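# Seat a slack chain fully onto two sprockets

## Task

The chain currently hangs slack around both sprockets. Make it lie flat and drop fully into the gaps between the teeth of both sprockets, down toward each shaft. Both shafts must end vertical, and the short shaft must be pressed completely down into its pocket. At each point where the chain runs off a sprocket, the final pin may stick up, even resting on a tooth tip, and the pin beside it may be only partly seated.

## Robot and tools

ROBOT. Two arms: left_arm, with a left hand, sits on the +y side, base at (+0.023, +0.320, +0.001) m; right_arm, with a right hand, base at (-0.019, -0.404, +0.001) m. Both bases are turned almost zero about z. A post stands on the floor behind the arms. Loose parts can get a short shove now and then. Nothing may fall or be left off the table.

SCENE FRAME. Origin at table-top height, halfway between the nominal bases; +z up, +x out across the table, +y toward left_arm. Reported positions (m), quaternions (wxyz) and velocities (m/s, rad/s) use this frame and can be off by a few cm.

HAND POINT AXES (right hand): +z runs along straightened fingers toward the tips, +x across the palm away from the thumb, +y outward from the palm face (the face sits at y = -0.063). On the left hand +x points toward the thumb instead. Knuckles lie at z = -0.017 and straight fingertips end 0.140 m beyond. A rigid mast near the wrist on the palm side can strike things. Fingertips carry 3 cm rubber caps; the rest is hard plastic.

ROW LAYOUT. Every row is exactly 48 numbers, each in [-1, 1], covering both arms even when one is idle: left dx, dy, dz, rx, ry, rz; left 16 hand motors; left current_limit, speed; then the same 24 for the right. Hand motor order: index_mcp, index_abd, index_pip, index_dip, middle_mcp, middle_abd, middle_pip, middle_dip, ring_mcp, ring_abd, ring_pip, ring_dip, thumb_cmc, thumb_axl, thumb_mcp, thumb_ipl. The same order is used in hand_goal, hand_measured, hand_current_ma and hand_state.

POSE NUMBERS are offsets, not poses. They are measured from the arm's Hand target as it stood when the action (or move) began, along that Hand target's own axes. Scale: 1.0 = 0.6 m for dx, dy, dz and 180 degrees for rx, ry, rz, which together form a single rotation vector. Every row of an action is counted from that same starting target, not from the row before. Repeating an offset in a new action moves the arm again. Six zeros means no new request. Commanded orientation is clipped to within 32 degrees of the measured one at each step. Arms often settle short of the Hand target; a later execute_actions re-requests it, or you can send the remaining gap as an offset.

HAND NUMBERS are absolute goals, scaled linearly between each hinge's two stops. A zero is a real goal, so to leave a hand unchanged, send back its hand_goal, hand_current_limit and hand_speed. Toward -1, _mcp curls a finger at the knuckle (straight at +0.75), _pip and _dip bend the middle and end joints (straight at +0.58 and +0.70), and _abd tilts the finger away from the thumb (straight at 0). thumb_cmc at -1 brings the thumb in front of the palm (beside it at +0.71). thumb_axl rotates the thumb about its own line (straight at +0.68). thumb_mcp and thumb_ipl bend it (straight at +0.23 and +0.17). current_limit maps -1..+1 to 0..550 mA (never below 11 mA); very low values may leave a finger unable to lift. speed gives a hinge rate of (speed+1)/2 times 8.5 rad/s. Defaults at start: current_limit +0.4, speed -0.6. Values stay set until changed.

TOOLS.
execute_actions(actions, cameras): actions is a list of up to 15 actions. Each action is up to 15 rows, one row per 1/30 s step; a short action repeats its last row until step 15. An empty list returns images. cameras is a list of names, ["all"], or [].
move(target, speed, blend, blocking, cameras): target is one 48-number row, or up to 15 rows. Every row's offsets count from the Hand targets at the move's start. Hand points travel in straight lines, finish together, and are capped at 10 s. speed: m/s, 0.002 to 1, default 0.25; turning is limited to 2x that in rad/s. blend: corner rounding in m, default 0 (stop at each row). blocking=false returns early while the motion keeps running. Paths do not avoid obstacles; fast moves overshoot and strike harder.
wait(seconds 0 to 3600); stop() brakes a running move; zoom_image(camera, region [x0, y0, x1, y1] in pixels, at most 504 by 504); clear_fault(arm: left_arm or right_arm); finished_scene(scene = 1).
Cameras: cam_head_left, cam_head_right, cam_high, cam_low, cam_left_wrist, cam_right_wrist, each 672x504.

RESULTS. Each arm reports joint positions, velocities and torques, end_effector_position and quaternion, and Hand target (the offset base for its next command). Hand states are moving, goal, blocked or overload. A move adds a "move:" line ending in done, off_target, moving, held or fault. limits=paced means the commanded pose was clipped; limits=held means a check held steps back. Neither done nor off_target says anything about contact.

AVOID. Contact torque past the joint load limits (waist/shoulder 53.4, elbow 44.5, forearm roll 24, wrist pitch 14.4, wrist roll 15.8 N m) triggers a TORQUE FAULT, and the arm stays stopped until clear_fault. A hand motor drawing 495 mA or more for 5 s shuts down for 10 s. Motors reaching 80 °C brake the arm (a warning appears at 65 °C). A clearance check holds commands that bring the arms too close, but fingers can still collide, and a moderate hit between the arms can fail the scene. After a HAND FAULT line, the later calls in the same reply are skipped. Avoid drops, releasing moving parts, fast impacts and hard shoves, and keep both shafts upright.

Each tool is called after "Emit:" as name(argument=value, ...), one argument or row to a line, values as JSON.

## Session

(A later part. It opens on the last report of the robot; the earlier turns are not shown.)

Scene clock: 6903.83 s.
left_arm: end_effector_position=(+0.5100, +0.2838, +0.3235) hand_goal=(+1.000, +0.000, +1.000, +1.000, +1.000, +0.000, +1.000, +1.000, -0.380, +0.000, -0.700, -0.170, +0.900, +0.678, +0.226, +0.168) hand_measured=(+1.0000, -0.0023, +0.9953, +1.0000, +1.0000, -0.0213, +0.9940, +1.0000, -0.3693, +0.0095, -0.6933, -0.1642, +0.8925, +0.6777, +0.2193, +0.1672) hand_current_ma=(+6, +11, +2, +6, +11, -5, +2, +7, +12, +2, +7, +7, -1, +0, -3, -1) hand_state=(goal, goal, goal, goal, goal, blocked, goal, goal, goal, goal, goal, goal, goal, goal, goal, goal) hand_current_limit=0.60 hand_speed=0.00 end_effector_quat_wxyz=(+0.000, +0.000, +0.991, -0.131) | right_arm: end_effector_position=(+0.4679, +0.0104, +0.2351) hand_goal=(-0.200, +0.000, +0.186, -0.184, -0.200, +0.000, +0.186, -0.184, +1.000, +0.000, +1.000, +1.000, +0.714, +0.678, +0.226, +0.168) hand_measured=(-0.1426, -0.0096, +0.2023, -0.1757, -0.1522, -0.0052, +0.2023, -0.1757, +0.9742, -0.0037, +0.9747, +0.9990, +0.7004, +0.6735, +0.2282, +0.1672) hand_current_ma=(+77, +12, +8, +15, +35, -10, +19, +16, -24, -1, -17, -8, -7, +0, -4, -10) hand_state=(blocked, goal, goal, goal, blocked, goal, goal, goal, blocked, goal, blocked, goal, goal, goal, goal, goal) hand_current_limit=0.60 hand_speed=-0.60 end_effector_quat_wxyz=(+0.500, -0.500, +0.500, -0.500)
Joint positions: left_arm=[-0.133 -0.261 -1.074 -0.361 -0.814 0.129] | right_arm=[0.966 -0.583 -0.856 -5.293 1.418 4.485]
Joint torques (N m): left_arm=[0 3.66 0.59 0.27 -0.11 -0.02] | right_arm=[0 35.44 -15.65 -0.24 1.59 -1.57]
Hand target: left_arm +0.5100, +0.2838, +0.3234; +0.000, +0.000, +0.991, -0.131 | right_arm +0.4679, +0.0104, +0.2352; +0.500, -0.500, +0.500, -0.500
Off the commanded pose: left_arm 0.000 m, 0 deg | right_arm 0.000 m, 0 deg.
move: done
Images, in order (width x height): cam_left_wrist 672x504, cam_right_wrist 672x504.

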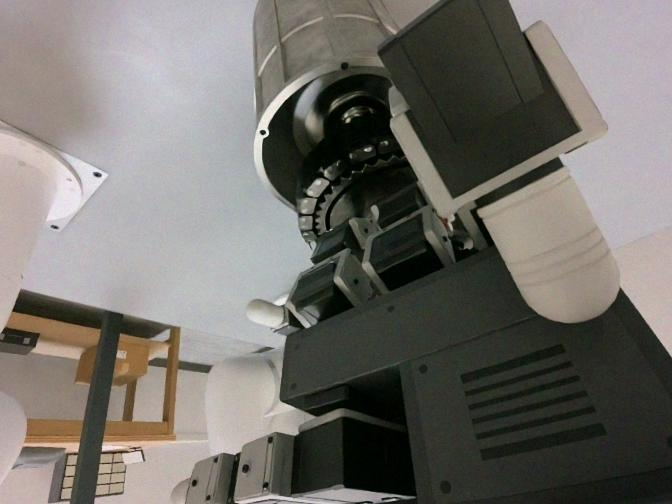

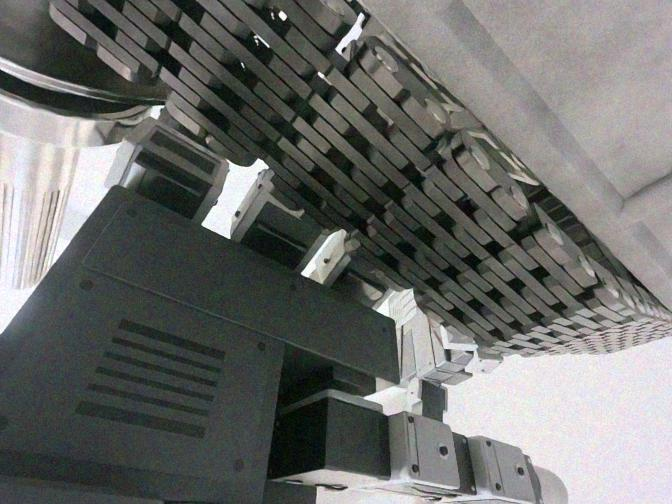

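Emit:
move(
  target=[0,0,0,0,0,0,1,0,1,1,1,0,1,1,-0.38,0,-0.7,-0.17,0.9,0.678,0.226,0.168,0.6,0,0,-0.01,0.0,0,0,0,-0.2,0,0.186,-0.184,-0.2,0,0.186,-0.184,1,0,1,1,0.714,0.678,0.226,0.168,0.6,-0.6],
  speed=0.03,
)

Emit:
move(
  target=[0,0,0,0,0,0,1,0,1,1,1,0,1,1,-0.38,0,-0.7,-0.17,0.9,0.678,0.226,0.168,0.6,0,0,-0.007,0.0,0,0,0,-0.2,0,0.186,-0.184,-0.2,0,0.186,-0.184,1,0,1,1,0.714,0.678,0.226,0.168,0.6,-0.6],
  speed=0.03,
  cameras=["cam_right_wrist","cam_left_wrist"],
)

Emit:
zoom_image(
  camera="cam_left_wrist",
  region=[240, 40, 420, 240],
)

Scene clock: 6912.30 s.
left_arm: end_effector_position=(+0.5100, +0.2838, +0.3235) hand_goal=(+1.000, +0.000, +1.000, +1.000, +1.000, +0.000, +1.000, +1.000, -0.380, +0.000, -0.700, -0.170, +0.900, +0.678, +0.226, +0.168) hand_measured=(+1.0000, -0.0008, +0.9953, +1.0000, +1.0000, -0.0213, +0.9940, +1.0000, -0.3681, +0.0080, -0.6933, -0.1642, +0.8938, +0.6767, +0.2193, +0.1672) hand_current_ma=(+3, +10, +5, +6, +11, -4, -3, +8, +13, +4, +10, +8, +5, -3, -9, +3) hand_state=(goal, goal, goal, goal, goal, blocked, goal, goal, goal, goal, goal, goal, goal, goal, goal, goal) hand_current_limit=0.60 hand_speed=0.00 end_effector_quat_wxyz=(+0.000, +0.000, +0.991, -0.131) | right_arm: end_effector_position=(+0.4679, +0.0104, +0.2411) hand_goal=(-0.200, +0.000, +0.186, -0.184, -0.200, +0.000, +0.186, -0.184, +1.000, +0.000, +1.000, +1.000, +0.714, +0.678, +0.226, +0.168) hand_measured=(-0.1426, -0.0081, +0.2023, -0.1757, -0.1534, -0.0052, +0.2023, -0.1744, +0.9742, -0.0023, +0.9747, +0.9977, +0.7004, +0.6735, +0.2292, +0.1662) hand_current_ma=(+81, -8, +15, +3, +35, -14, +16, +6, -12, +1, -15, -20, -8, +1, -2, -3) hand_state=(blocked, goal, goal, goal, blocked, goal, goal, goal, blocked, goal, blocked, goal, goal, goal, goal, goal) hand_current_limit=0.60 hand_speed=-0.60 end_effector_quat_wxyz=(+0.500, -0.500, +0.500, -0.500)
Joint positions: left_arm=[-0.133 -0.261 -1.074 -0.361 -0.814 0.129] | right_arm=[0.966 -0.57 -0.854 -5.291 1.411 4.474]
Joint torques (N m): left_arm=[0 4.02 0.62 0.27 -0.11 -0.02] | right_arm=[0 35.21 -15.83 -0.25 1.59 0.06]
Hand target: left_arm +0.5100, +0.2838, +0.3234; +0.000, +0.000, +0.991, -0.131 | right_arm +0.4679, +0.0104, +0.2412; +0.500, -0.500, +0.500, -0.500
Off the commanded pose: left_arm 0.000 m, 0 deg | right_arm 0.000 m, 0 deg.
move: done

Scene clock: 6912.80 s.
left_arm: end_effector_position=(+0.5100, +0.2838, +0.3235) hand_goal=(+1.000, +0.000, +1.000, +1.000, +1.000, +0.000, +1.000, +1.000, -0.380, +0.000, -0.700, -0.170, +0.900, +0.678, +0.226, +0.168) hand_measured=(+1.0000, -0.0023, +0.9953, +1.0000, +1.0000, -0.0213, +0.9940, +1.0000, -0.3681, +0.0080, -0.6933, -0.1642, +0.8925, +0.6777, +0.2183, +0.1681) hand_current_ma=(+0, +8, +4, +8, +8, -4, +1, +6, +17, +5, +8, +12, +2, -5, -2, +1) hand_state=(goal, goal, goal, goal, goal, blocked, goal, goal, goal, goal, goal, goal, goal, goal, goal, goal) hand_current_limit=0.60 hand_speed=0.00 end_effector_quat_wxyz=(+0.000, +0.000, +0.991, -0.131) | right_arm: end_effector_position=(+0.4679, +0.0104, +0.2453) hand_goal=(-0.200, +0.000, +0.186, -0.184, -0.200, +0.000, +0.186, -0.184, +1.000, +0.000, +1.000, +1.000, +0.714, +0.678, +0.226, +0.168) hand_measured=(-0.1426, -0.0081, +0.2036, -0.1757, -0.1534, -0.0052, +0.2036, -0.1757, +0.9742, -0.0023, +0.9747, +0.9990, +0.7016, +0.6735, +0.2282, +0.1672) hand_current_ma=(+67, +1, +13, +6, +50, -6, +17, +16, -27, -8, -6, -7, -5, +6, +19, +8) hand_state=(blocked, goal, goal, goal, blocked, goal, goal, goal, blocked, goal, blocked, goal, goal, goal, goal, goal) hand_current_limit=0.60 hand_speed=-0.60 end_effector_quat_wxyz=(+0.500, -0.500, +0.500, -0.500)
Joint positions: left_arm=[-0.133 -0.261 -1.074 -0.361 -0.814 0.129] | right_arm=[0.966 -0.56 -0.853 -5.29 1.407 4.467]
Joint torques (N m): left_arm=[0 3.69 0.7 0.27 -0.11 -0.02] | right_arm=[0 35.06 -15.96 -0.26 1.58 0.06]
Hand target: left_arm +0.5100, +0.2838, +0.3234; +0.000, +0.000, +0.991, -0.131 | right_arm +0.4679, +0.0104, +0.2454; +0.500, -0.500, +0.500, -0.500
Off the commanded pose: left_arm 0.000 m, 0 deg | right_arm 0.000 m, 0 deg.
move: done
Images, in order (width x height): cam_left_wrist 672x504, cam_right_wrist 672x504.

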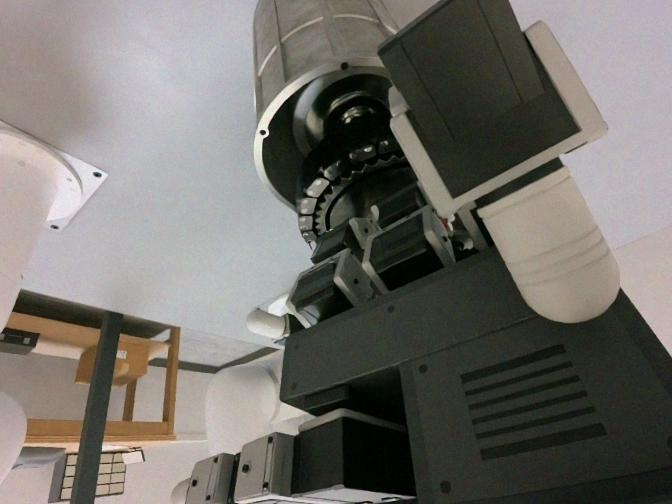

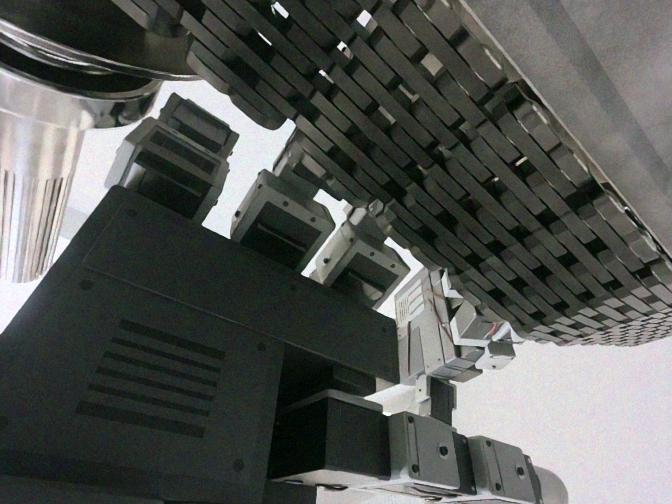

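Scaled by 2.520.

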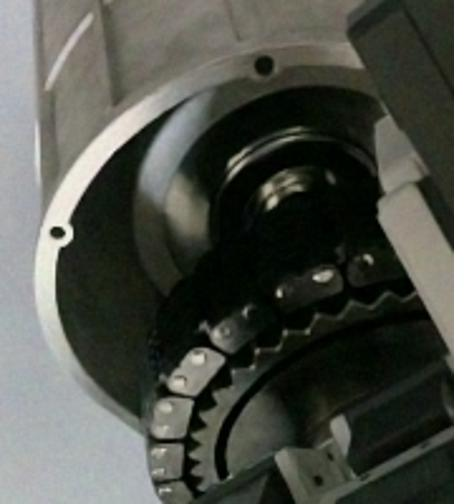

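Emit:
move(
  target=[0,0,0,0,0,0,1,0,1,1,1,0,1,1,-0.38,0,-0.7,-0.17,0.9,0.678,0.226,0.168,0.6,0,0,-0.005,0.0,0,0,0,-0.2,0,0.186,-0.184,-0.2,0,0.186,-0.184,1,0,1,1,0.714,0.678,0.226,0.168,0.6,-0.6],
  speed=0.03,
  cameras=["cam_right_wrist","cam_left_wrist"],
)

Emit:
zoom_image(
  camera="cam_left_wrist",
  region=[240, 40, 420, 240],
)

Emit:
zoom_image(
  camera="cam_right_wrist",
  region=[250, 0, 672, 300],
)

Scene clock: 6922.27 s.
left_arm: end_effector_position=(+0.5100, +0.2838, +0.3235) hand_goal=(+1.000, +0.000, +1.000, +1.000, +1.000, +0.000, +1.000, +1.000, -0.380, +0.000, -0.700, -0.170, +0.900, +0.678, +0.226, +0.168) hand_measured=(+1.0000, -0.0023, +0.9953, +1.0000, +1.0000, -0.0198, +0.9927, +1.0000, -0.3681, +0.0080, -0.6933, -0.1629, +0.8925, +0.6777, +0.2183, +0.1681) hand_current_ma=(+0, +10, +6, +6, +8, -5, +1, +4, +10, +1, +2, +6, +2, -1, -7, +2) hand_state=(goal, goal, goal, goal, goal, blocked, goal, goal, goal, goal, goal, goal, goal, goal, goal, goal) hand_current_limit=0.60 hand_speed=0.00 end_effector_quat_wxyz=(+0.000, +0.000, +0.991, -0.131) | right_arm: end_effector_position=(+0.4679, +0.0104, +0.2483) hand_goal=(-0.200, +0.000, +0.186, -0.184, -0.200, +0.000, +0.186, -0.184, +1.000, +0.000, +1.000, +1.000, +0.714, +0.678, +0.226, +0.168) hand_measured=(-0.1426, -0.0081, +0.2036, -0.1757, -0.1534, -0.0066, +0.2023, -0.1757, +0.9742, -0.0037, +0.9747, +0.9990, +0.7016, +0.6725, +0.2282, +0.1672) hand_current_ma=(+72, -4, +9, +26, +51, -18, +27, +9, -22, -4, -16, -18, +4, -6, +7, +8) hand_state=(blocked, goal, goal, goal, blocked, goal, goal, goal, blocked, goal, blocked, goal, goal, goal, goal, goal) hand_current_limit=0.60 hand_speed=-0.60 end_effector_quat_wxyz=(+0.500, -0.500, +0.500, -0.500)
Joint positions: left_arm=[-0.133 -0.261 -1.074 -0.361 -0.814 0.129] | right_arm=[0.966 -0.553 -0.853 -5.289 1.403 4.462]
Joint torques (N m): left_arm=[0 4.42 0.87 0.27 -0.11 -0.02] | right_arm=[0 34.94 -16.05 -0.26 1.58 -1.35]
Hand target: left_arm +0.5100, +0.2838, +0.3234; +0.000, +0.000, +0.991, -0.131 | right_arm +0.4679, +0.0104, +0.2484; +0.500, -0.500, +0.500, -0.500
Off the commanded pose: left_arm 0.000 m, 0 deg | right_arm 0.000 m, 0 deg.
move: done
Images, in order (width x height): cam_left_wrist 672x504, cam_right_wrist 672x504.

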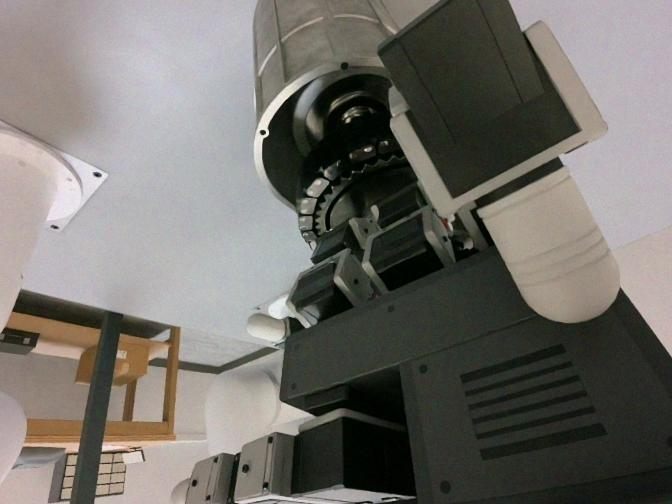

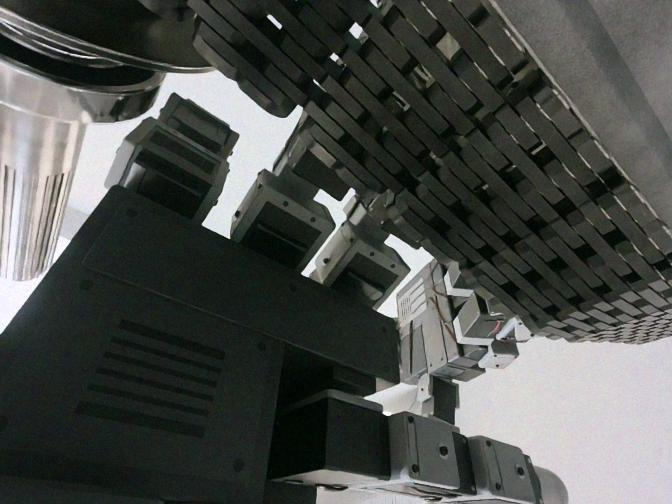

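Scaled by 2.520.

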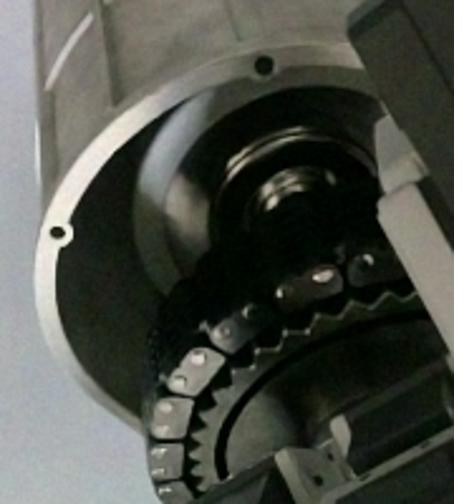

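Scaled by 1.194.

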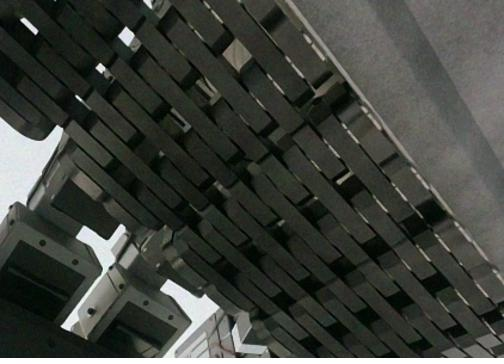

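Emit:
move(
  target=[
    [0,0,0,0,0,0,1,0,1,1,1,0,1,1,-0.38,0,-0.7,-0.17,0.9,0.678,0.226,0.168,0.6,0,0,0.022,0.0,0,0,0,-0.2,0,0.186,-0.184,-0.2,0,0.186,-0.184,1,0,1,1,0.714,0.678,0.226,0.168,0.6,-0.6],
    [0,0,0,0,0,0,1,0,1,1,1,0,1,1,-0.38,0,-0.7,-0.17,0.9,0.678,0.226,0.168,0.6,0,0,0.0221,0.0,0,0,0,-0.31,0,0.18,-0.2,-0.31,0,0.18,-0.2,1,0,1,1,0.714,0.678,0.226,0.168,0.6,-0.4],
    [0,0,0,0,0,0,1,0,1,1,1,0,1,1,-0.38,0,-0.7,-0.17,0.9,0.678,0.226,0.168,0.6,0,0,0.022,0.0,0,0,0,-0.31,0,0.18,-0.2,-0.31,0,0.18,-0.2,1,0,1,1,0.714,0.678,0.226,0.168,0.6,-0.4],
  ],
  speed=0.04,
  cameras=["cam_right_wrist"],
)

Emit:
zoom_image(
  camera="cam_right_wrist",
  region=[250, 0, 550, 250],
)

Scene clock: 6945.47 s.
left_arm: end_effector_position=(+0.5100, +0.2838, +0.3235) hand_goal=(+1.000, +0.000, +1.000, +1.000, +1.000, +0.000, +1.000, +1.000, -0.380, +0.000, -0.700, -0.170, +0.900, +0.678, +0.226, +0.168) hand_measured=(+1.0000, -0.0008, +0.9953, +1.0000, +1.0000, -0.0213, +0.9927, +1.0000, -0.3681, +0.0080, -0.6933, -0.1629, +0.8925, +0.6777, +0.2183, +0.1681) hand_current_ma=(+3, +7, +3, +8, +9, -4, -4, +7, +17, +5, +7, +14, +4, -4, -2, +4) hand_state=(goal, goal, goal, goal, goal, blocked, goal, goal, goal, goal, goal, goal, goal, goal, goal, goal) hand_current_limit=0.60 hand_speed=0.00 end_effector_quat_wxyz=(+0.000, +0.000, +0.991, -0.131) | right_arm: end_effector_position=(+0.4679, +0.0104, +0.2351) hand_goal=(-0.310, +0.000, +0.180, -0.200, -0.310, +0.000, +0.180, -0.200, +1.000, +0.000, +1.000, +1.000, +0.714, +0.678, +0.226, +0.168) hand_measured=(-0.1474, -0.0066, +0.2126, -0.1859, -0.1570, -0.0081, +0.2126, -0.1884, +0.9742, -0.0023, +0.9735, +0.9990, +0.7016, +0.6735, +0.2292, +0.1672) hand_current_ma=(+312, -2, +8, +19, +259, -10, +22, -5, -44, +6, -15, -14, -5, +3, +8, -4) hand_state=(blocked, goal, blocked, goal, blocked, goal, blocked, goal, blocked, goal, blocked, goal, goal, goal, goal, goal) hand_current_limit=0.60 hand_speed=-0.40 end_effector_quat_wxyz=(+0.500, -0.500, +0.500, -0.500)
Joint positions: left_arm=[-0.133 -0.261 -1.074 -0.361 -0.814 0.129] | right_arm=[0.966 -0.583 -0.856 -5.293 1.418 4.484]
Joint torques (N m): left_arm=[0 4.16 0.71 0.27 -0.11 -0.02] | right_arm=[0 35.43 -15.65 -0.24 1.59 -1.59]
Hand target: left_arm +0.5100, +0.2838, +0.3234; +0.000, +0.000, +0.991, -0.131 | right_arm +0.4679, +0.0104, +0.2352; +0.500, -0.500, +0.500, -0.500
Off the commanded pose: left_arm 0.000 m, 0 deg | right_arm 0.000 m, 0 deg.
move: done

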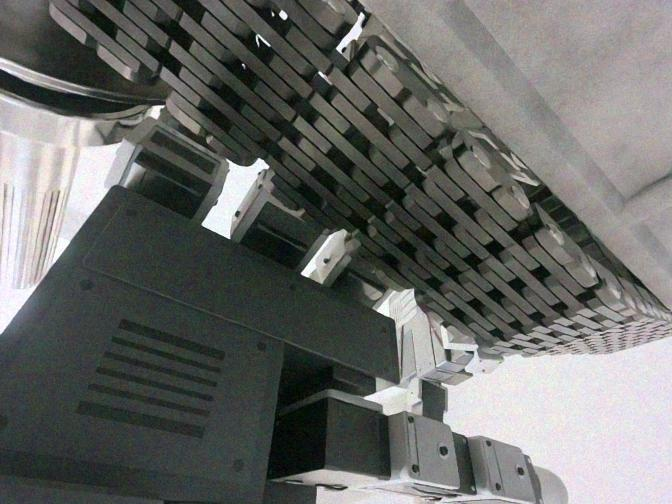

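Scaled by 1.680.

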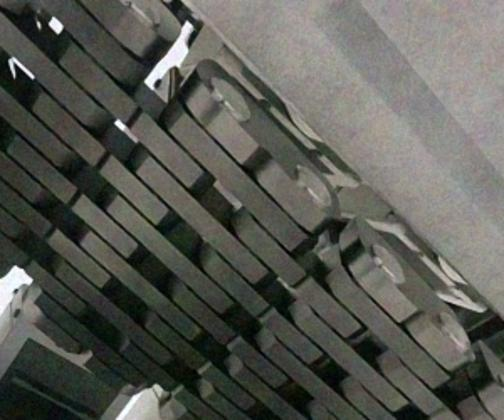

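Emit:
move(
  target=[0,0,0,0,0,0,1,0,1,1,1,0,1,1,-0.38,0,-0.7,-0.17,0.9,0.678,0.226,0.168,0.6,0,0,-0.027,0.0,0,0,0,-0.31,0,0.15,-0.25,-0.31,0,0.15,-0.25,1,0,1,1,0.714,0.678,0.226,0.168,0.6,-0.4],
  speed=0.03,
  cameras=["cam_right_wrist","cam_left_wrist"],
)

Emit:
zoom_image(
  camera="cam_left_wrist",
  region=[240, 40, 420, 240],
)

Emit:
zoom_image(
  camera="cam_right_wrist",
  region=[250, 0, 672, 300],
)

Scene clock: 6959.77 s.
left_arm: end_effector_position=(+0.5100, +0.2838, +0.3235) hand_goal=(+1.000, +0.000, +1.000, +1.000, +1.000, +0.000, +1.000, +1.000, -0.380, +0.000, -0.700, -0.170, +0.900, +0.678, +0.226, +0.168) hand_measured=(+1.0000, -0.0008, +0.9953, +1.0000, +1.0000, -0.0198, +0.9940, +1.0000, -0.3669, +0.0095, -0.6933, -0.1642, +0.8925, +0.6767, +0.2193, +0.1681) hand_current_ma=(+2, +11, +5, +8, +8, -3, -7, +5, +15, +3, +5, +8, +1, -7, -4, -3) hand_state=(goal, goal, goal, goal, goal, blocked, goal, goal, goal, goal, goal, goal, goal, goal, goal, goal) hand_current_limit=0.60 hand_speed=0.00 end_effector_quat_wxyz=(+0.000, +0.000, +0.991, -0.131) | right_arm: end_effector_position=(+0.4679, +0.0104, +0.2513) hand_goal=(-0.310, +0.000, +0.150, -0.250, -0.310, +0.000, +0.150, -0.250, +1.000, +0.000, +1.000, +1.000, +0.714, +0.678, +0.226, +0.168) hand_measured=(-0.2933, -0.0052, +0.1612, -0.2521, -0.3017, -0.0037, +0.1625, -0.2534, +0.9754, -0.0037, +0.9747, +0.9990, +0.7004, +0.6725, +0.2282, +0.1672) hand_current_ma=(+28, +7, +5, -8, -10, +0, +16, +10, -31, +3, -8, -11, -1, -8, +3, +17) hand_state=(goal, goal, goal, goal, goal, goal, goal, goal, blocked, goal, blocked, goal, goal, goal, goal, goal) hand_current_limit=0.60 hand_speed=-0.40 end_effector_quat_wxyz=(+0.500, -0.500, +0.500, -0.500)
Joint positions: left_arm=[-0.133 -0.261 -1.074 -0.361 -0.814 0.129] | right_arm=[0.966 -0.547 -0.852 -5.288 1.4 4.457]
Joint torques (N m): left_arm=[0 4.38 0.09 0.27 -0.11 -0.02] | right_arm=[0 34.82 -16.13 -0.26 1.56 0.06]
Hand target: left_arm +0.5100, +0.2838, +0.3234; +0.000, +0.000, +0.991, -0.131 | right_arm +0.4679, +0.0104, +0.2514; +0.500, -0.500, +0.500, -0.500
Off the commanded pose: left_arm 0.000 m, 0 deg | right_arm 0.000 m, 0 deg.
move: done
Images, in order (width x height): cam_left_wrist 672x504, cam_right_wrist 672x504.

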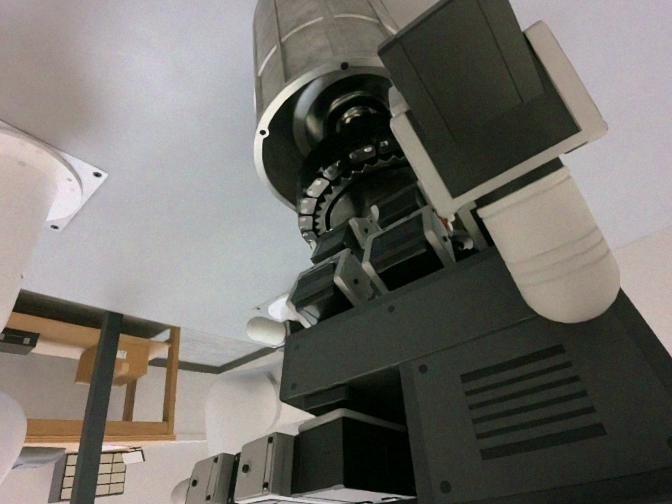

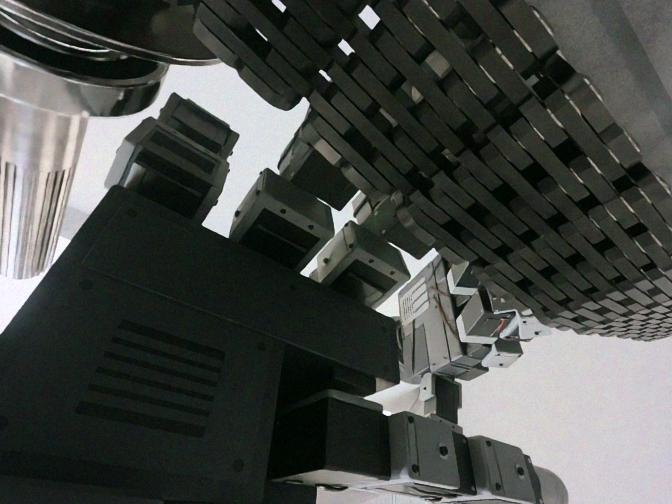

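Scaled by 2.520.

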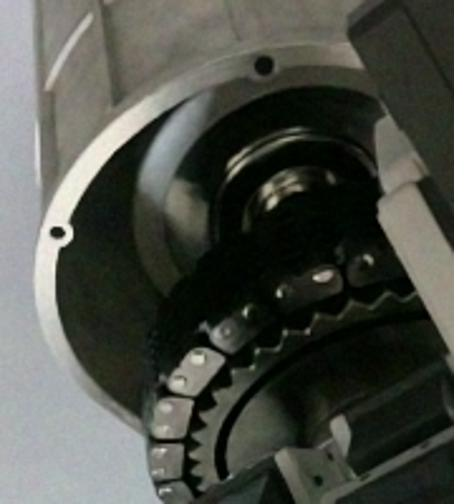

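Scaled by 1.194.

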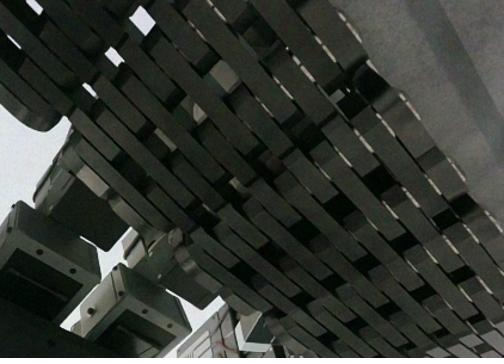

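Emit:
zoom_image(
  camera="cam_right_wrist",
  region=[360, 0, 560, 150],
)

Emit:
zoom_image(
  camera="cam_right_wrist",
  region=[470, 50, 672, 250],
)

Scaled by 2.520.

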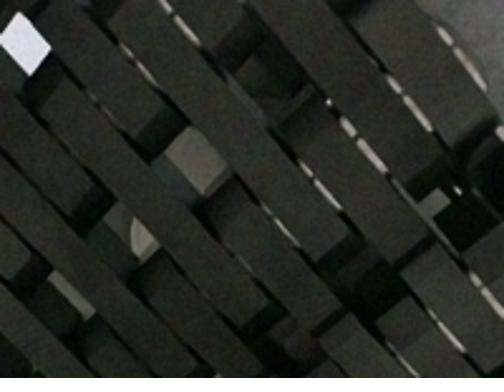

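Scaled by 2.495.

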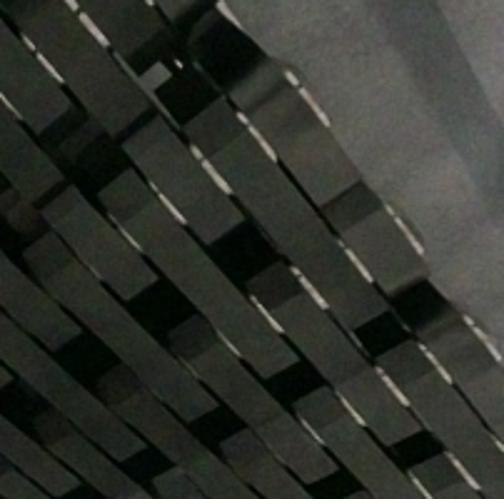

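Emit:
move(
  target=[0,0,0,0,0,0,1,0,1,1,1,0,1,1,-0.38,0,-0.7,-0.17,0.9,0.678,0.226,0.168,0.6,0,0,-0.01,0.0,0,0,0,-0.31,0,0.15,-0.25,-0.31,0,0.15,-0.25,1,0,1,1,0.714,0.678,0.226,0.168,0.6,-0.4],
  speed=0.03,
  cameras=["cam_right_wrist","cam_left_wrist"],
)

Emit:
zoom_image(
  camera="cam_left_wrist",
  region=[240, 40, 420, 240],
)

Emit:
zoom_image(
  camera="cam_right_wrist",
  region=[360, 0, 560, 150],
)

Scene clock: 6987.37 s.
left_arm: end_effector_position=(+0.5100, +0.2838, +0.3235) hand_goal=(+1.000, +0.000, +1.000, +1.000, +1.000, +0.000, +1.000, +1.000, -0.380, +0.000, -0.700, -0.170, +0.900, +0.678, +0.226, +0.168) hand_measured=(+1.0000, -0.0023, +0.9953, +1.0000, +1.0000, -0.0198, +0.9940, +1.0000, -0.3681, +0.0080, -0.6933, -0.1629, +0.8925, +0.6777, +0.2193, +0.1672) hand_current_ma=(+4, +11, +3, +8, +12, -3, -3, +8, +13, +6, +6, +13, +3, -2, -9, +0) hand_state=(goal, goal, goal, goal, goal, blocked, goal, goal, goal, goal, goal, goal, goal, goal, goal, goal) hand_current_limit=0.60 hand_speed=0.00 end_effector_quat_wxyz=(+0.000, +0.000, +0.991, -0.131) | right_arm: end_effector_position=(+0.4679, +0.0104, +0.2573) hand_goal=(-0.310, +0.000, +0.150, -0.250, -0.310, +0.000, +0.150, -0.250, +1.000, +0.000, +1.000, +1.000, +0.714, +0.678, +0.226, +0.168) hand_measured=(-0.2921, -0.0081, +0.1612, -0.2521, -0.3030, +0.0021, +0.1625, -0.2508, +0.9754, -0.0023, +0.9735, +0.9977, +0.7004, +0.6735, +0.2292, +0.1662) hand_current_ma=(+21, +10, +8, +19, +11, -7, +8, +2, -22, +14, -22, -5, -6, -2, +9, -5) hand_state=(goal, goal, goal, goal, goal, goal, goal, goal, blocked, goal, blocked, goal, goal, goal, goal, goal) hand_current_limit=0.60 hand_speed=-0.40 end_effector_quat_wxyz=(+0.500, -0.500, +0.500, -0.500)
Joint positions: left_arm=[-0.133 -0.261 -1.074 -0.361 -0.814 0.129] | right_arm=[0.966 -0.534 -0.851 -5.286 1.393 4.446]
Joint torques (N m): left_arm=[0 4.05 0.63 0.27 -0.11 -0.02] | right_arm=[0 34.59 -16.31 -0.27 1.55 -1.37]
Hand target: left_arm +0.5100, +0.2838, +0.3234; +0.000, +0.000, +0.991, -0.131 | right_arm +0.4679, +0.0104, +0.2574; +0.500, -0.500, +0.500, -0.500
Off the commanded pose: left_arm 0.000 m, 0 deg | right_arm 0.000 m, 0 deg.
move: done
Images, in order (width x height): cam_left_wrist 672x504, cam_right_wrist 672x504.

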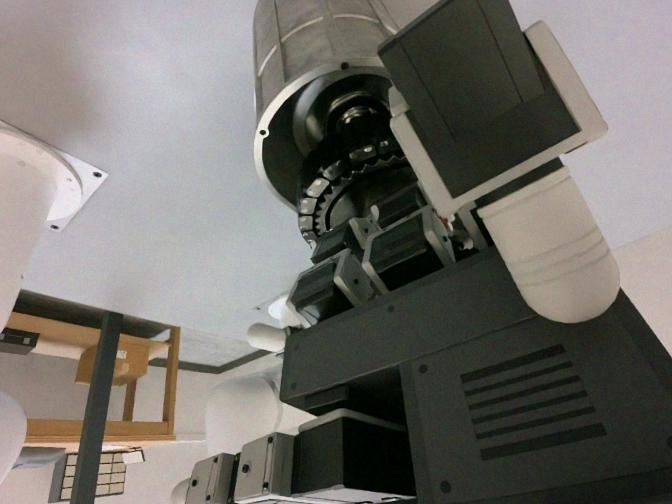

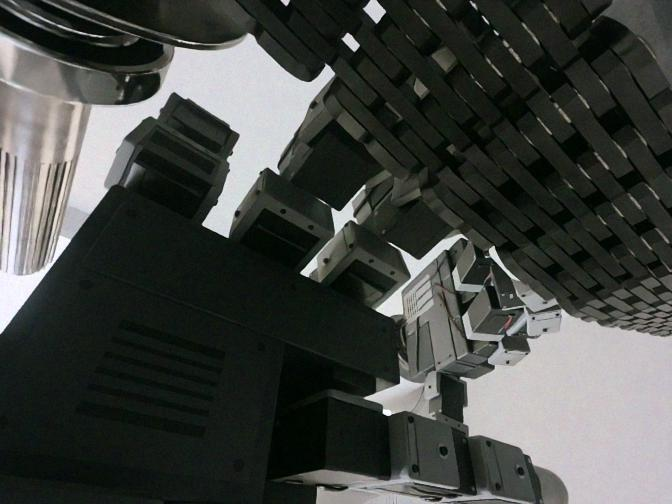

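Scaled by 2.520.

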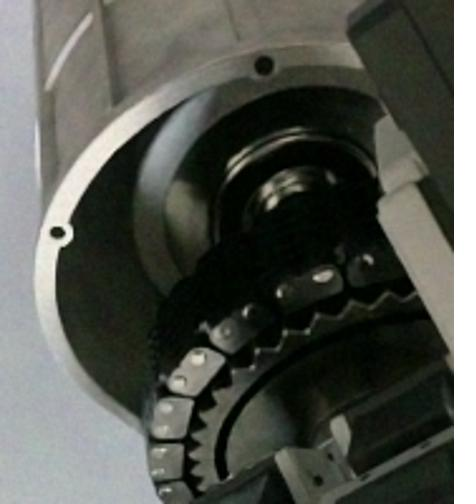

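Scaled by 2.520.

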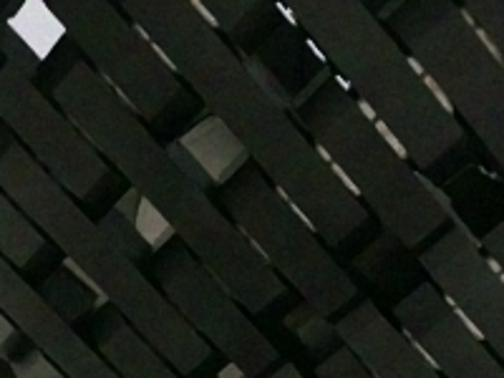

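Emit:
execute_actions(
  actions=[],
  cameras=["cam_high","cam_low","cam_head_left","cam_head_right"],
)

Emit:
zoom_image(
  camera="cam_high",
  region=[290, 60, 390, 180],
)

Emit:
zoom_image(
  camera="cam_low",
  region=[310, 190, 430, 280],
)

Scene clock: 7017.63 s.
left_arm: end_effector_position=(+0.5100, +0.2838, +0.3235) hand_goal=(+1.000, +0.000, +1.000, +1.000, +1.000, +0.000, +1.000, +1.000, -0.380, +0.000, -0.700, -0.170, +0.900, +0.678, +0.226, +0.168) hand_measured=(+1.0000, -0.0023, +0.9953, +1.0000, +1.0000, -0.0213, +0.9927, +1.0000, -0.3681, +0.0080, -0.6933, -0.1642, +0.8925, +0.6767, +0.2193, +0.1672) hand_current_ma=(+1, +9, +6, +7, +11, -6, -7, +5, +15, +2, +6, +13, +7, -2, -8, -1) hand_state=(goal, goal, goal, goal, goal, blocked, goal, goal, goal, goal, goal, goal, goal, goal, goal, goal) hand_current_limit=0.60 hand_speed=0.00 end_effector_quat_wxyz=(+0.000, +0.000, +0.991, -0.131) | right_arm: end_effector_position=(+0.4679, +0.0104, +0.2574) hand_goal=(-0.310, +0.000, +0.150, -0.250, -0.310, +0.000, +0.150, -0.250, +1.000, +0.000, +1.000, +1.000, +0.714, +0.678, +0.226, +0.168) hand_measured=(-0.2933, -0.0081, +0.1612, -0.2521, -0.3042, +0.0021, +0.1625, -0.2508, +0.9742, -0.0037, +0.9735, +0.9990, +0.7004, +0.6735, +0.2282, +0.1662) hand_current_ma=(+20, +2, -4, +8, -4, -22, +5, -3, -33, +2, -16, +5, +9, -14, +16, +5) hand_state=(goal, goal, goal, goal, goal, goal, goal, goal, blocked, goal, blocked, goal, goal, goal, goal, goal) hand_current_limit=0.60 hand_speed=-0.40 end_effector_quat_wxyz=(+0.500, -0.500, +0.500, -0.500)
Joint positions: left_arm=[-0.133 -0.261 -1.074 -0.361 -0.814 0.129] | right_arm=[0.966 -0.534 -0.851 -5.286 1.393 4.446]
Joint velocities: within noise
Joint torques (N m): left_arm=[0 4.53 0.49 0.27 -0.11 -0.02] | right_arm=[0 34.59 -16.31 -0.27 1.55 0.06]
Motor temperatures (°C): left_arm=[29 28 32 31 35 30] | right_arm=[31 27 30 30 31 28]
Hand target: left_arm +0.5100, +0.2838, +0.3234; +0.000, +0.000, +0.991, -0.131 | right_arm +0.4679, +0.0104, +0.2574; +0.500, -0.500, +0.500, -0.500
Off the commanded pose: left_arm 0.000 m, 0 deg | right_arm 0.000 m, 0 deg.
Images, in order (width x height): cam_head_left 672x504, cam_head_right 672x504, cam_high 672x504, cam_low 672x504.

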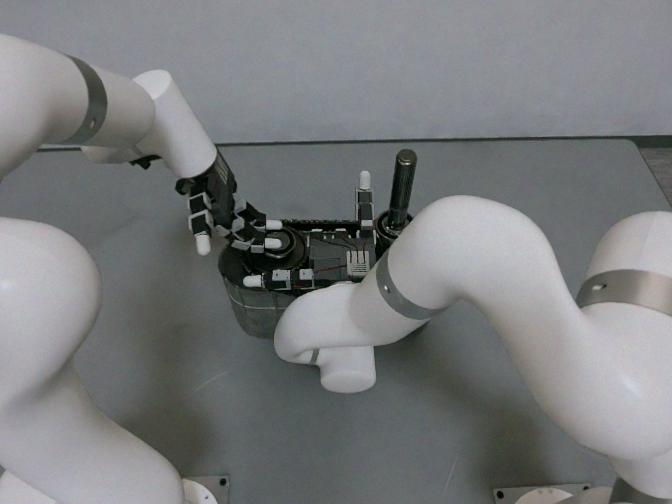

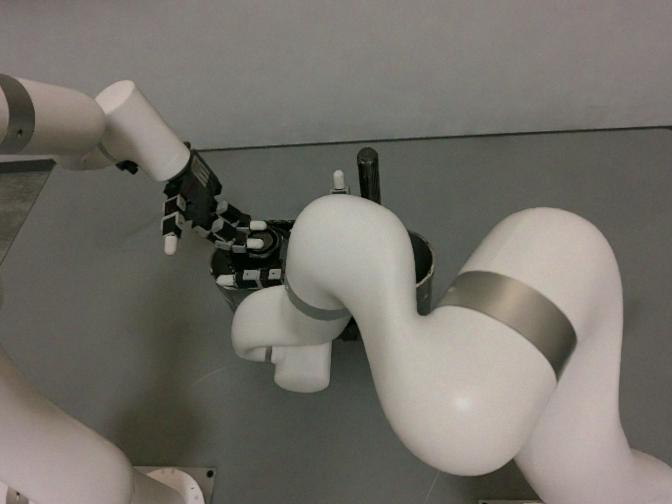

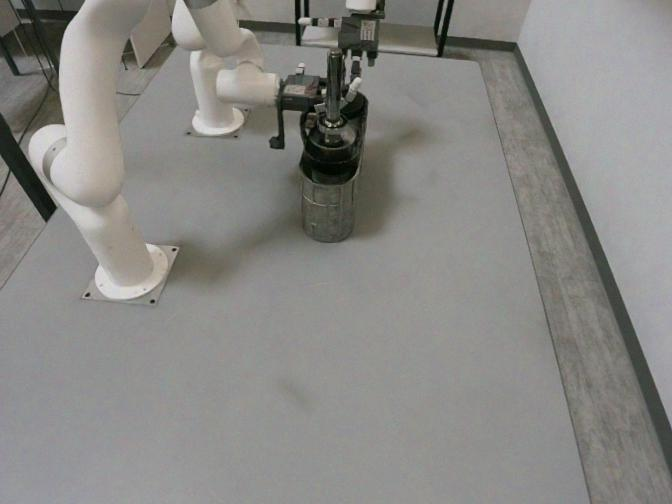

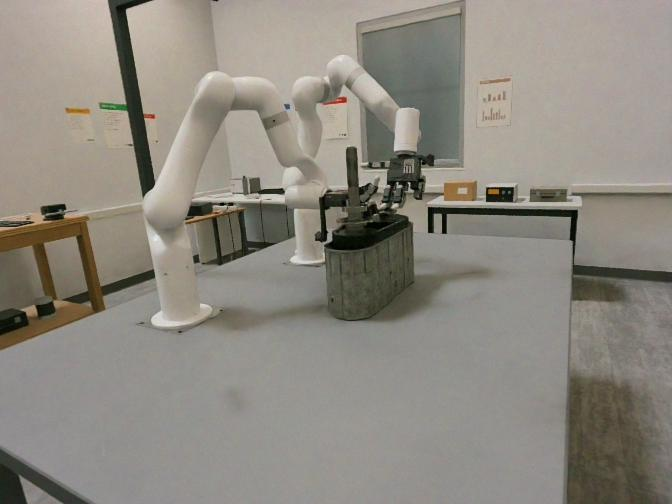

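Scaled by 4.200.

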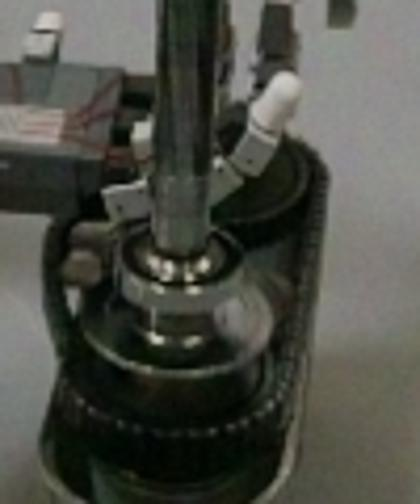

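Scaled by 4.200.

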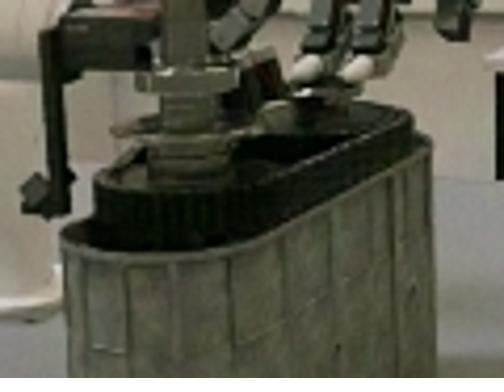

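Emit:
move(
  target=[
    [0,0,0,0,0,0,1,0,1,1,1,0,1,1,-0.38,0,-0.7,-0.17,0.9,0.678,0.226,0.168,0.6,0,0,0,0.0,0,0,0,0.202,0,0.186,-0.184,0.202,0,0.186,-0.184,1,0,1,1,0.714,0.678,0.226,0.168,0.4,-0.2],
    [0,0.021,-0.0042,0,0,0,1,0,1,1,1,0,1,1,-0.38,0,-0.7,-0.17,0.9,0.678,0.226,0.168,0.6,0,0,0,0.0,0,0,0,0.202,0,0.186,-0.184,0.202,0,0.186,-0.184,1,0,1,1,0.714,0.678,0.226,0.168,0.4,-0.2],
  ],
  speed=0.03,
  cameras=["cam_right_wrist","cam_left_wrist","cam_high"],
)

Emit:
zoom_image(
  camera="cam_left_wrist",
  region=[240, 40, 420, 240],
)

Emit:
zoom_image(
  camera="cam_high",
  region=[290, 60, 390, 180],
)

Scene clock: 7050.37 s.
left_arm: end_effector_position=(+0.5100, +0.2966, +0.3226) hand_goal=(+1.000, +0.000, +1.000, +1.000, +1.000, +0.000, +1.000, +1.000, -0.380, +0.000, -0.700, -0.170, +0.900, +0.678, +0.226, +0.168) hand_measured=(+1.0000, +0.0021, +0.9927, +1.0000, +1.0000, -0.0169, +0.9940, +1.0000, -0.3681, +0.0080, -0.6933, -0.1642, +0.8925, +0.6777, +0.2193, +0.1681) hand_current_ma=(-2, +8, +2, +1, +9, -2, -4, +4, +13, +7, +7, +14, +1, +0, -11, -3) hand_state=(goal, goal, goal, goal, goal, goal, goal, goal, goal, goal, goal, goal, goal, goal, goal, goal) hand_current_limit=0.60 hand_speed=0.00 end_effector_quat_wxyz=(+0.000, +0.000, +0.991, -0.131) | right_arm: end_effector_position=(+0.4679, +0.0104, +0.2573) hand_goal=(+0.202, +0.000, +0.186, -0.184, +0.202, +0.000, +0.186, -0.184, +1.000, +0.000, +1.000, +1.000, +0.714, +0.678, +0.226, +0.168) hand_measured=(+0.1662, -0.0096, +0.1766, -0.1871, +0.1915, +0.0021, +0.1818, -0.1846, +0.9742, -0.0037, +0.9747, +0.9990, +0.7016, +0.6735, +0.2282, +0.1672) hand_current_ma=(-32, -11, +1, +8, -7, -6, +18, +18, -32, -12, -16, -9, +3, +4, +12, +8) hand_state=(blocked, goal, goal, goal, goal, goal, goal, goal, blocked, goal, blocked, goal, goal, goal, goal, goal) hand_current_limit=0.40 hand_speed=-0.20 end_effector_quat_wxyz=(+0.500, -0.500, +0.500, -0.500)
Joint positions: left_arm=[-0.108 -0.258 -1.069 -0.361 -0.818 0.153] | right_arm=[0.966 -0.534 -0.851 -5.286 1.393 4.446]
Joint torques (N m): left_arm=[13.21 29.2 -4.9 8.75 -0.12 -0.02] | right_arm=[0 34.62 -16.35 -0.29 1.61 0.06]
Hand target: left_arm +0.5100, +0.2966, +0.3226; +0.000, +0.000, +0.991, -0.131 | right_arm +0.4679, +0.0104, +0.2574; +0.500, -0.500, +0.500, -0.500
Off the commanded pose: left_arm 0.000 m, 0 deg | right_arm 0.000 m, 0 deg.
move: done
Images, in order (width x height): cam_high 672x504, cam_left_wrist 672x504, cam_right_wrist 672x504.

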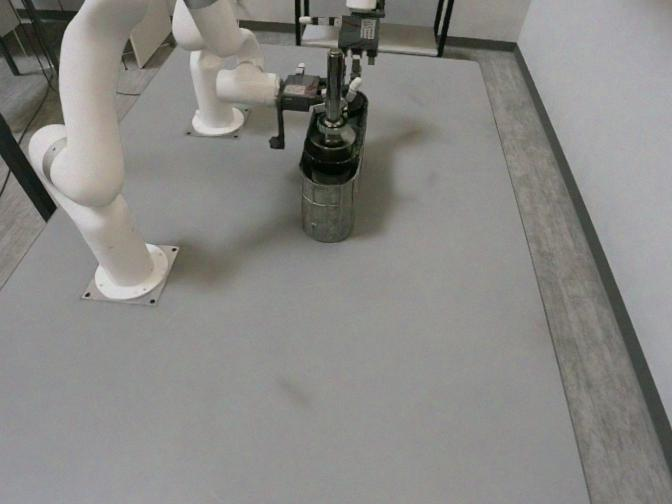

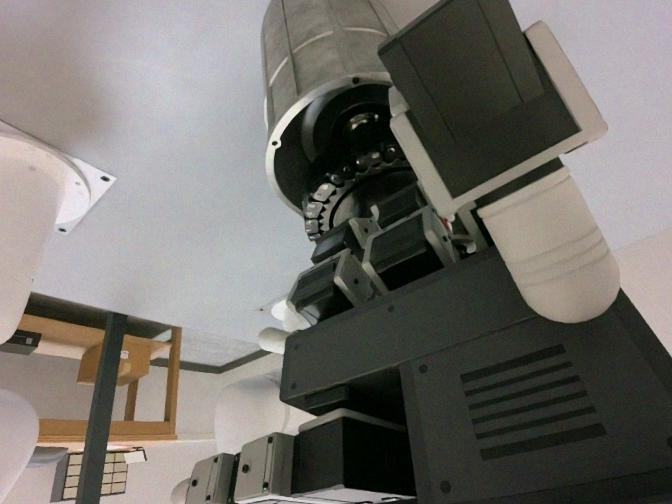

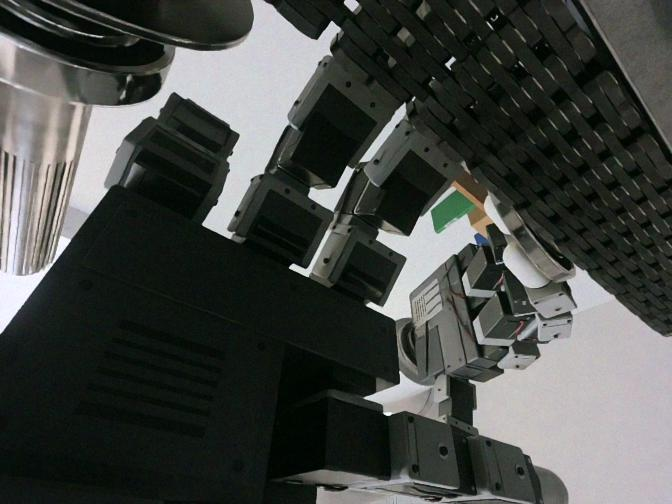

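Scaled by 2.520.

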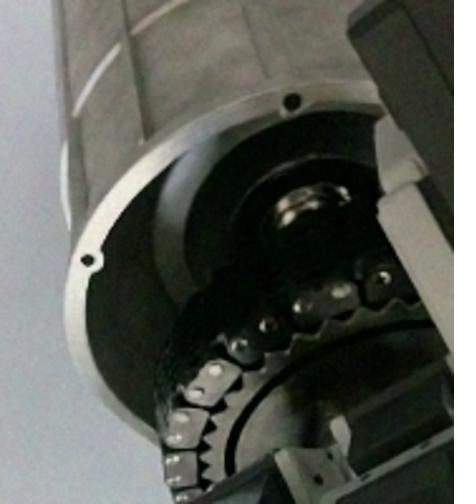

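Scaled by 4.200.

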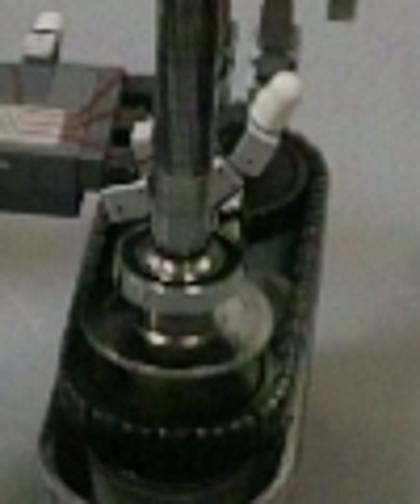

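Emit:
zoom_image(
  camera="cam_left_wrist",
  region=[295, 140, 415, 240],
)

Emit:
zoom_image(
  camera="cam_right_wrist",
  region=[450, 0, 672, 350],
)

Scaled by 4.200.

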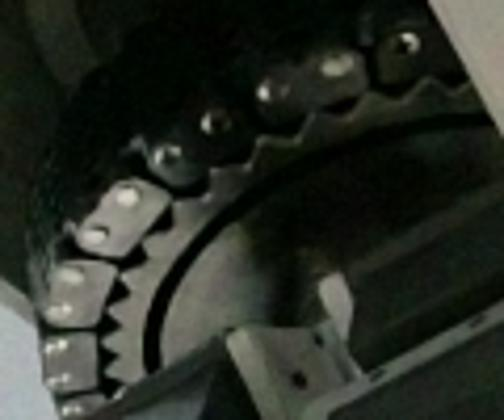

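Scaled by 1.440.

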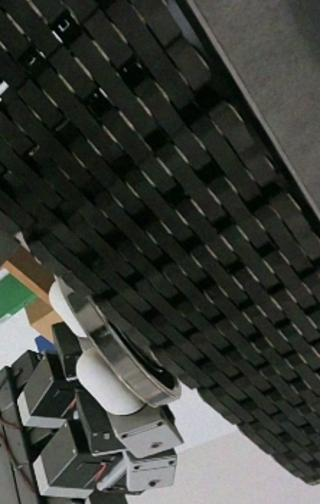

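Emit:
move(
  target=[
    [0,0,0,0,0,0,1,0,1,1,1,0,1,1,-0.38,0,-0.7,-0.17,0.9,0.678,0.226,0.168,0.6,0,0,0.057,0.0,0,0,0,0.202,0,0.186,-0.184,0.202,0,0.186,-0.184,1,0,1,1,0.714,0.678,0.226,0.168,0.4,-0.2],
    [0,0,0,0,0,0,1,0,1,1,1,0,1,1,-0.38,0,-0.7,-0.17,0.9,0.678,0.226,0.168,0.6,0,0,0.0571,0.0,0,0,0,-0.31,0,0.18,-0.2,-0.31,0,0.18,-0.2,1,0,1,1,0.714,0.678,0.226,0.168,0.4,-0.4],
    [0,0,0,0,0,0,1,0,1,1,1,0,1,1,-0.38,0,-0.7,-0.17,0.9,0.678,0.226,0.168,0.6,0,0,0.057,0.0,0,0,0,-0.31,0,0.18,-0.2,-0.31,0,0.18,-0.2,1,0,1,1,0.714,0.678,0.226,0.168,0.4,-0.4],
  ],
  speed=0.04,
  cameras=["cam_right_wrist","cam_high"],
)

Emit:
zoom_image(
  camera="cam_right_wrist",
  region=[250, 0, 550, 250],
)

Emit:
zoom_image(
  camera="cam_high",
  region=[290, 60, 390, 180],
)

Scene clock: 7068.57 s.
left_arm: end_effector_position=(+0.5100, +0.2966, +0.3226) hand_goal=(+1.000, +0.000, +1.000, +1.000, +1.000, +0.000, +1.000, +1.000, -0.380, +0.000, -0.700, -0.170, +0.900, +0.678, +0.226, +0.168) hand_measured=(+1.0000, +0.0007, +0.9914, +1.0000, +1.0000, -0.0154, +0.9927, +1.0000, -0.3681, +0.0080, -0.6933, -0.1642, +0.8938, +0.6777, +0.2193, +0.1681) hand_current_ma=(+1, +13, +2, +8, +8, -1, -5, +10, +12, +5, +4, +11, +5, -6, -6, +1) hand_state=(goal, goal, goal, goal, goal, goal, goal, goal, goal, goal, goal, goal, goal, goal, goal, goal) hand_current_limit=0.60 hand_speed=0.00 end_effector_quat_wxyz=(+0.000, +0.000, +0.991, -0.131) | right_arm: end_effector_position=(+0.4679, +0.0104, +0.2231) hand_goal=(-0.310, +0.000, +0.180, -0.200, -0.310, +0.000, +0.180, -0.200, +1.000, +0.000, +1.000, +1.000, +0.714, +0.678, +0.226, +0.168) hand_measured=(-0.1414, -0.0081, +0.2036, -0.1986, -0.1534, +0.0021, +0.2074, -0.1999, +0.9742, -0.0023, +0.9735, +0.9990, +0.7004, +0.6735, +0.2292, +0.1672) hand_current_ma=(+316, +5, +15, +8, +278, -17, +22, +6, -40, -3, -5, -21, -2, +0, +1, -4) hand_state=(blocked, goal, blocked, goal, blocked, goal, blocked, goal, blocked, goal, blocked, goal, goal, goal, goal, goal) hand_current_limit=0.40 hand_speed=-0.40 end_effector_quat_wxyz=(+0.500, -0.500, +0.500, -0.500)
Joint positions: left_arm=[-0.108 -0.258 -1.069 -0.361 -0.818 0.154] | right_arm=[0.966 -0.61 -0.859 -5.296 1.431 4.504]
Joint torques (N m): left_arm=[0 29.2 -7.84 0.27 -0.12 -0.02] | right_arm=[0 35.88 -15.28 -0.22 -2.45 0.06]
Hand target: left_arm +0.5100, +0.2966, +0.3226; +0.000, +0.000, +0.991, -0.131 | right_arm +0.4679, +0.0104, +0.2232; +0.500, -0.500, +0.500, -0.500
Off the commanded pose: left_arm 0.000 m, 0 deg | right_arm 0.000 m, 0 deg.
move: done
Images, in order (width x height): cam_high 672x504, cam_right_wrist 672x504.

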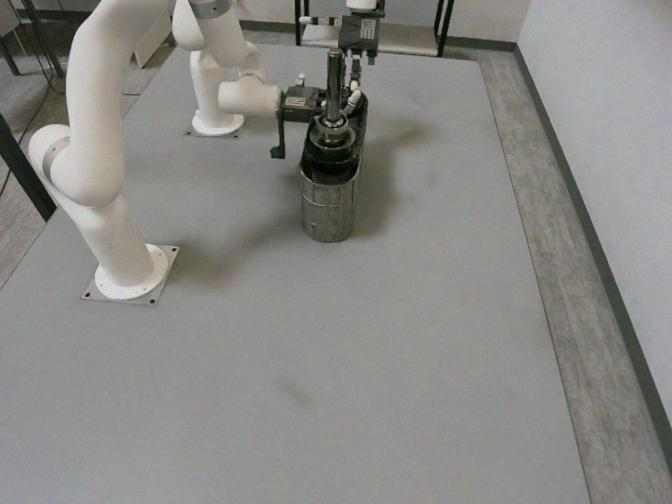

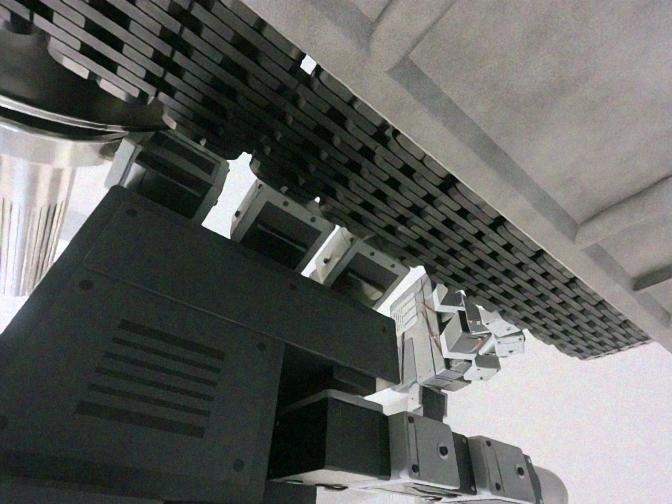

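Scaled by 1.680.

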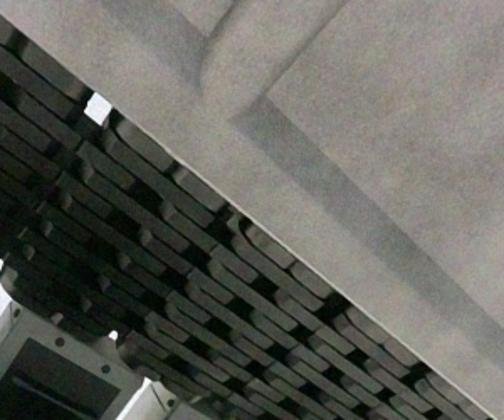

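Scaled by 4.200.

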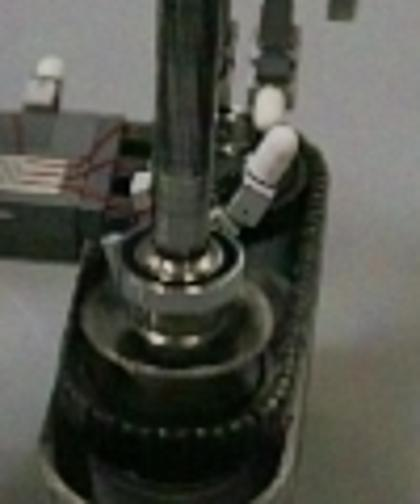

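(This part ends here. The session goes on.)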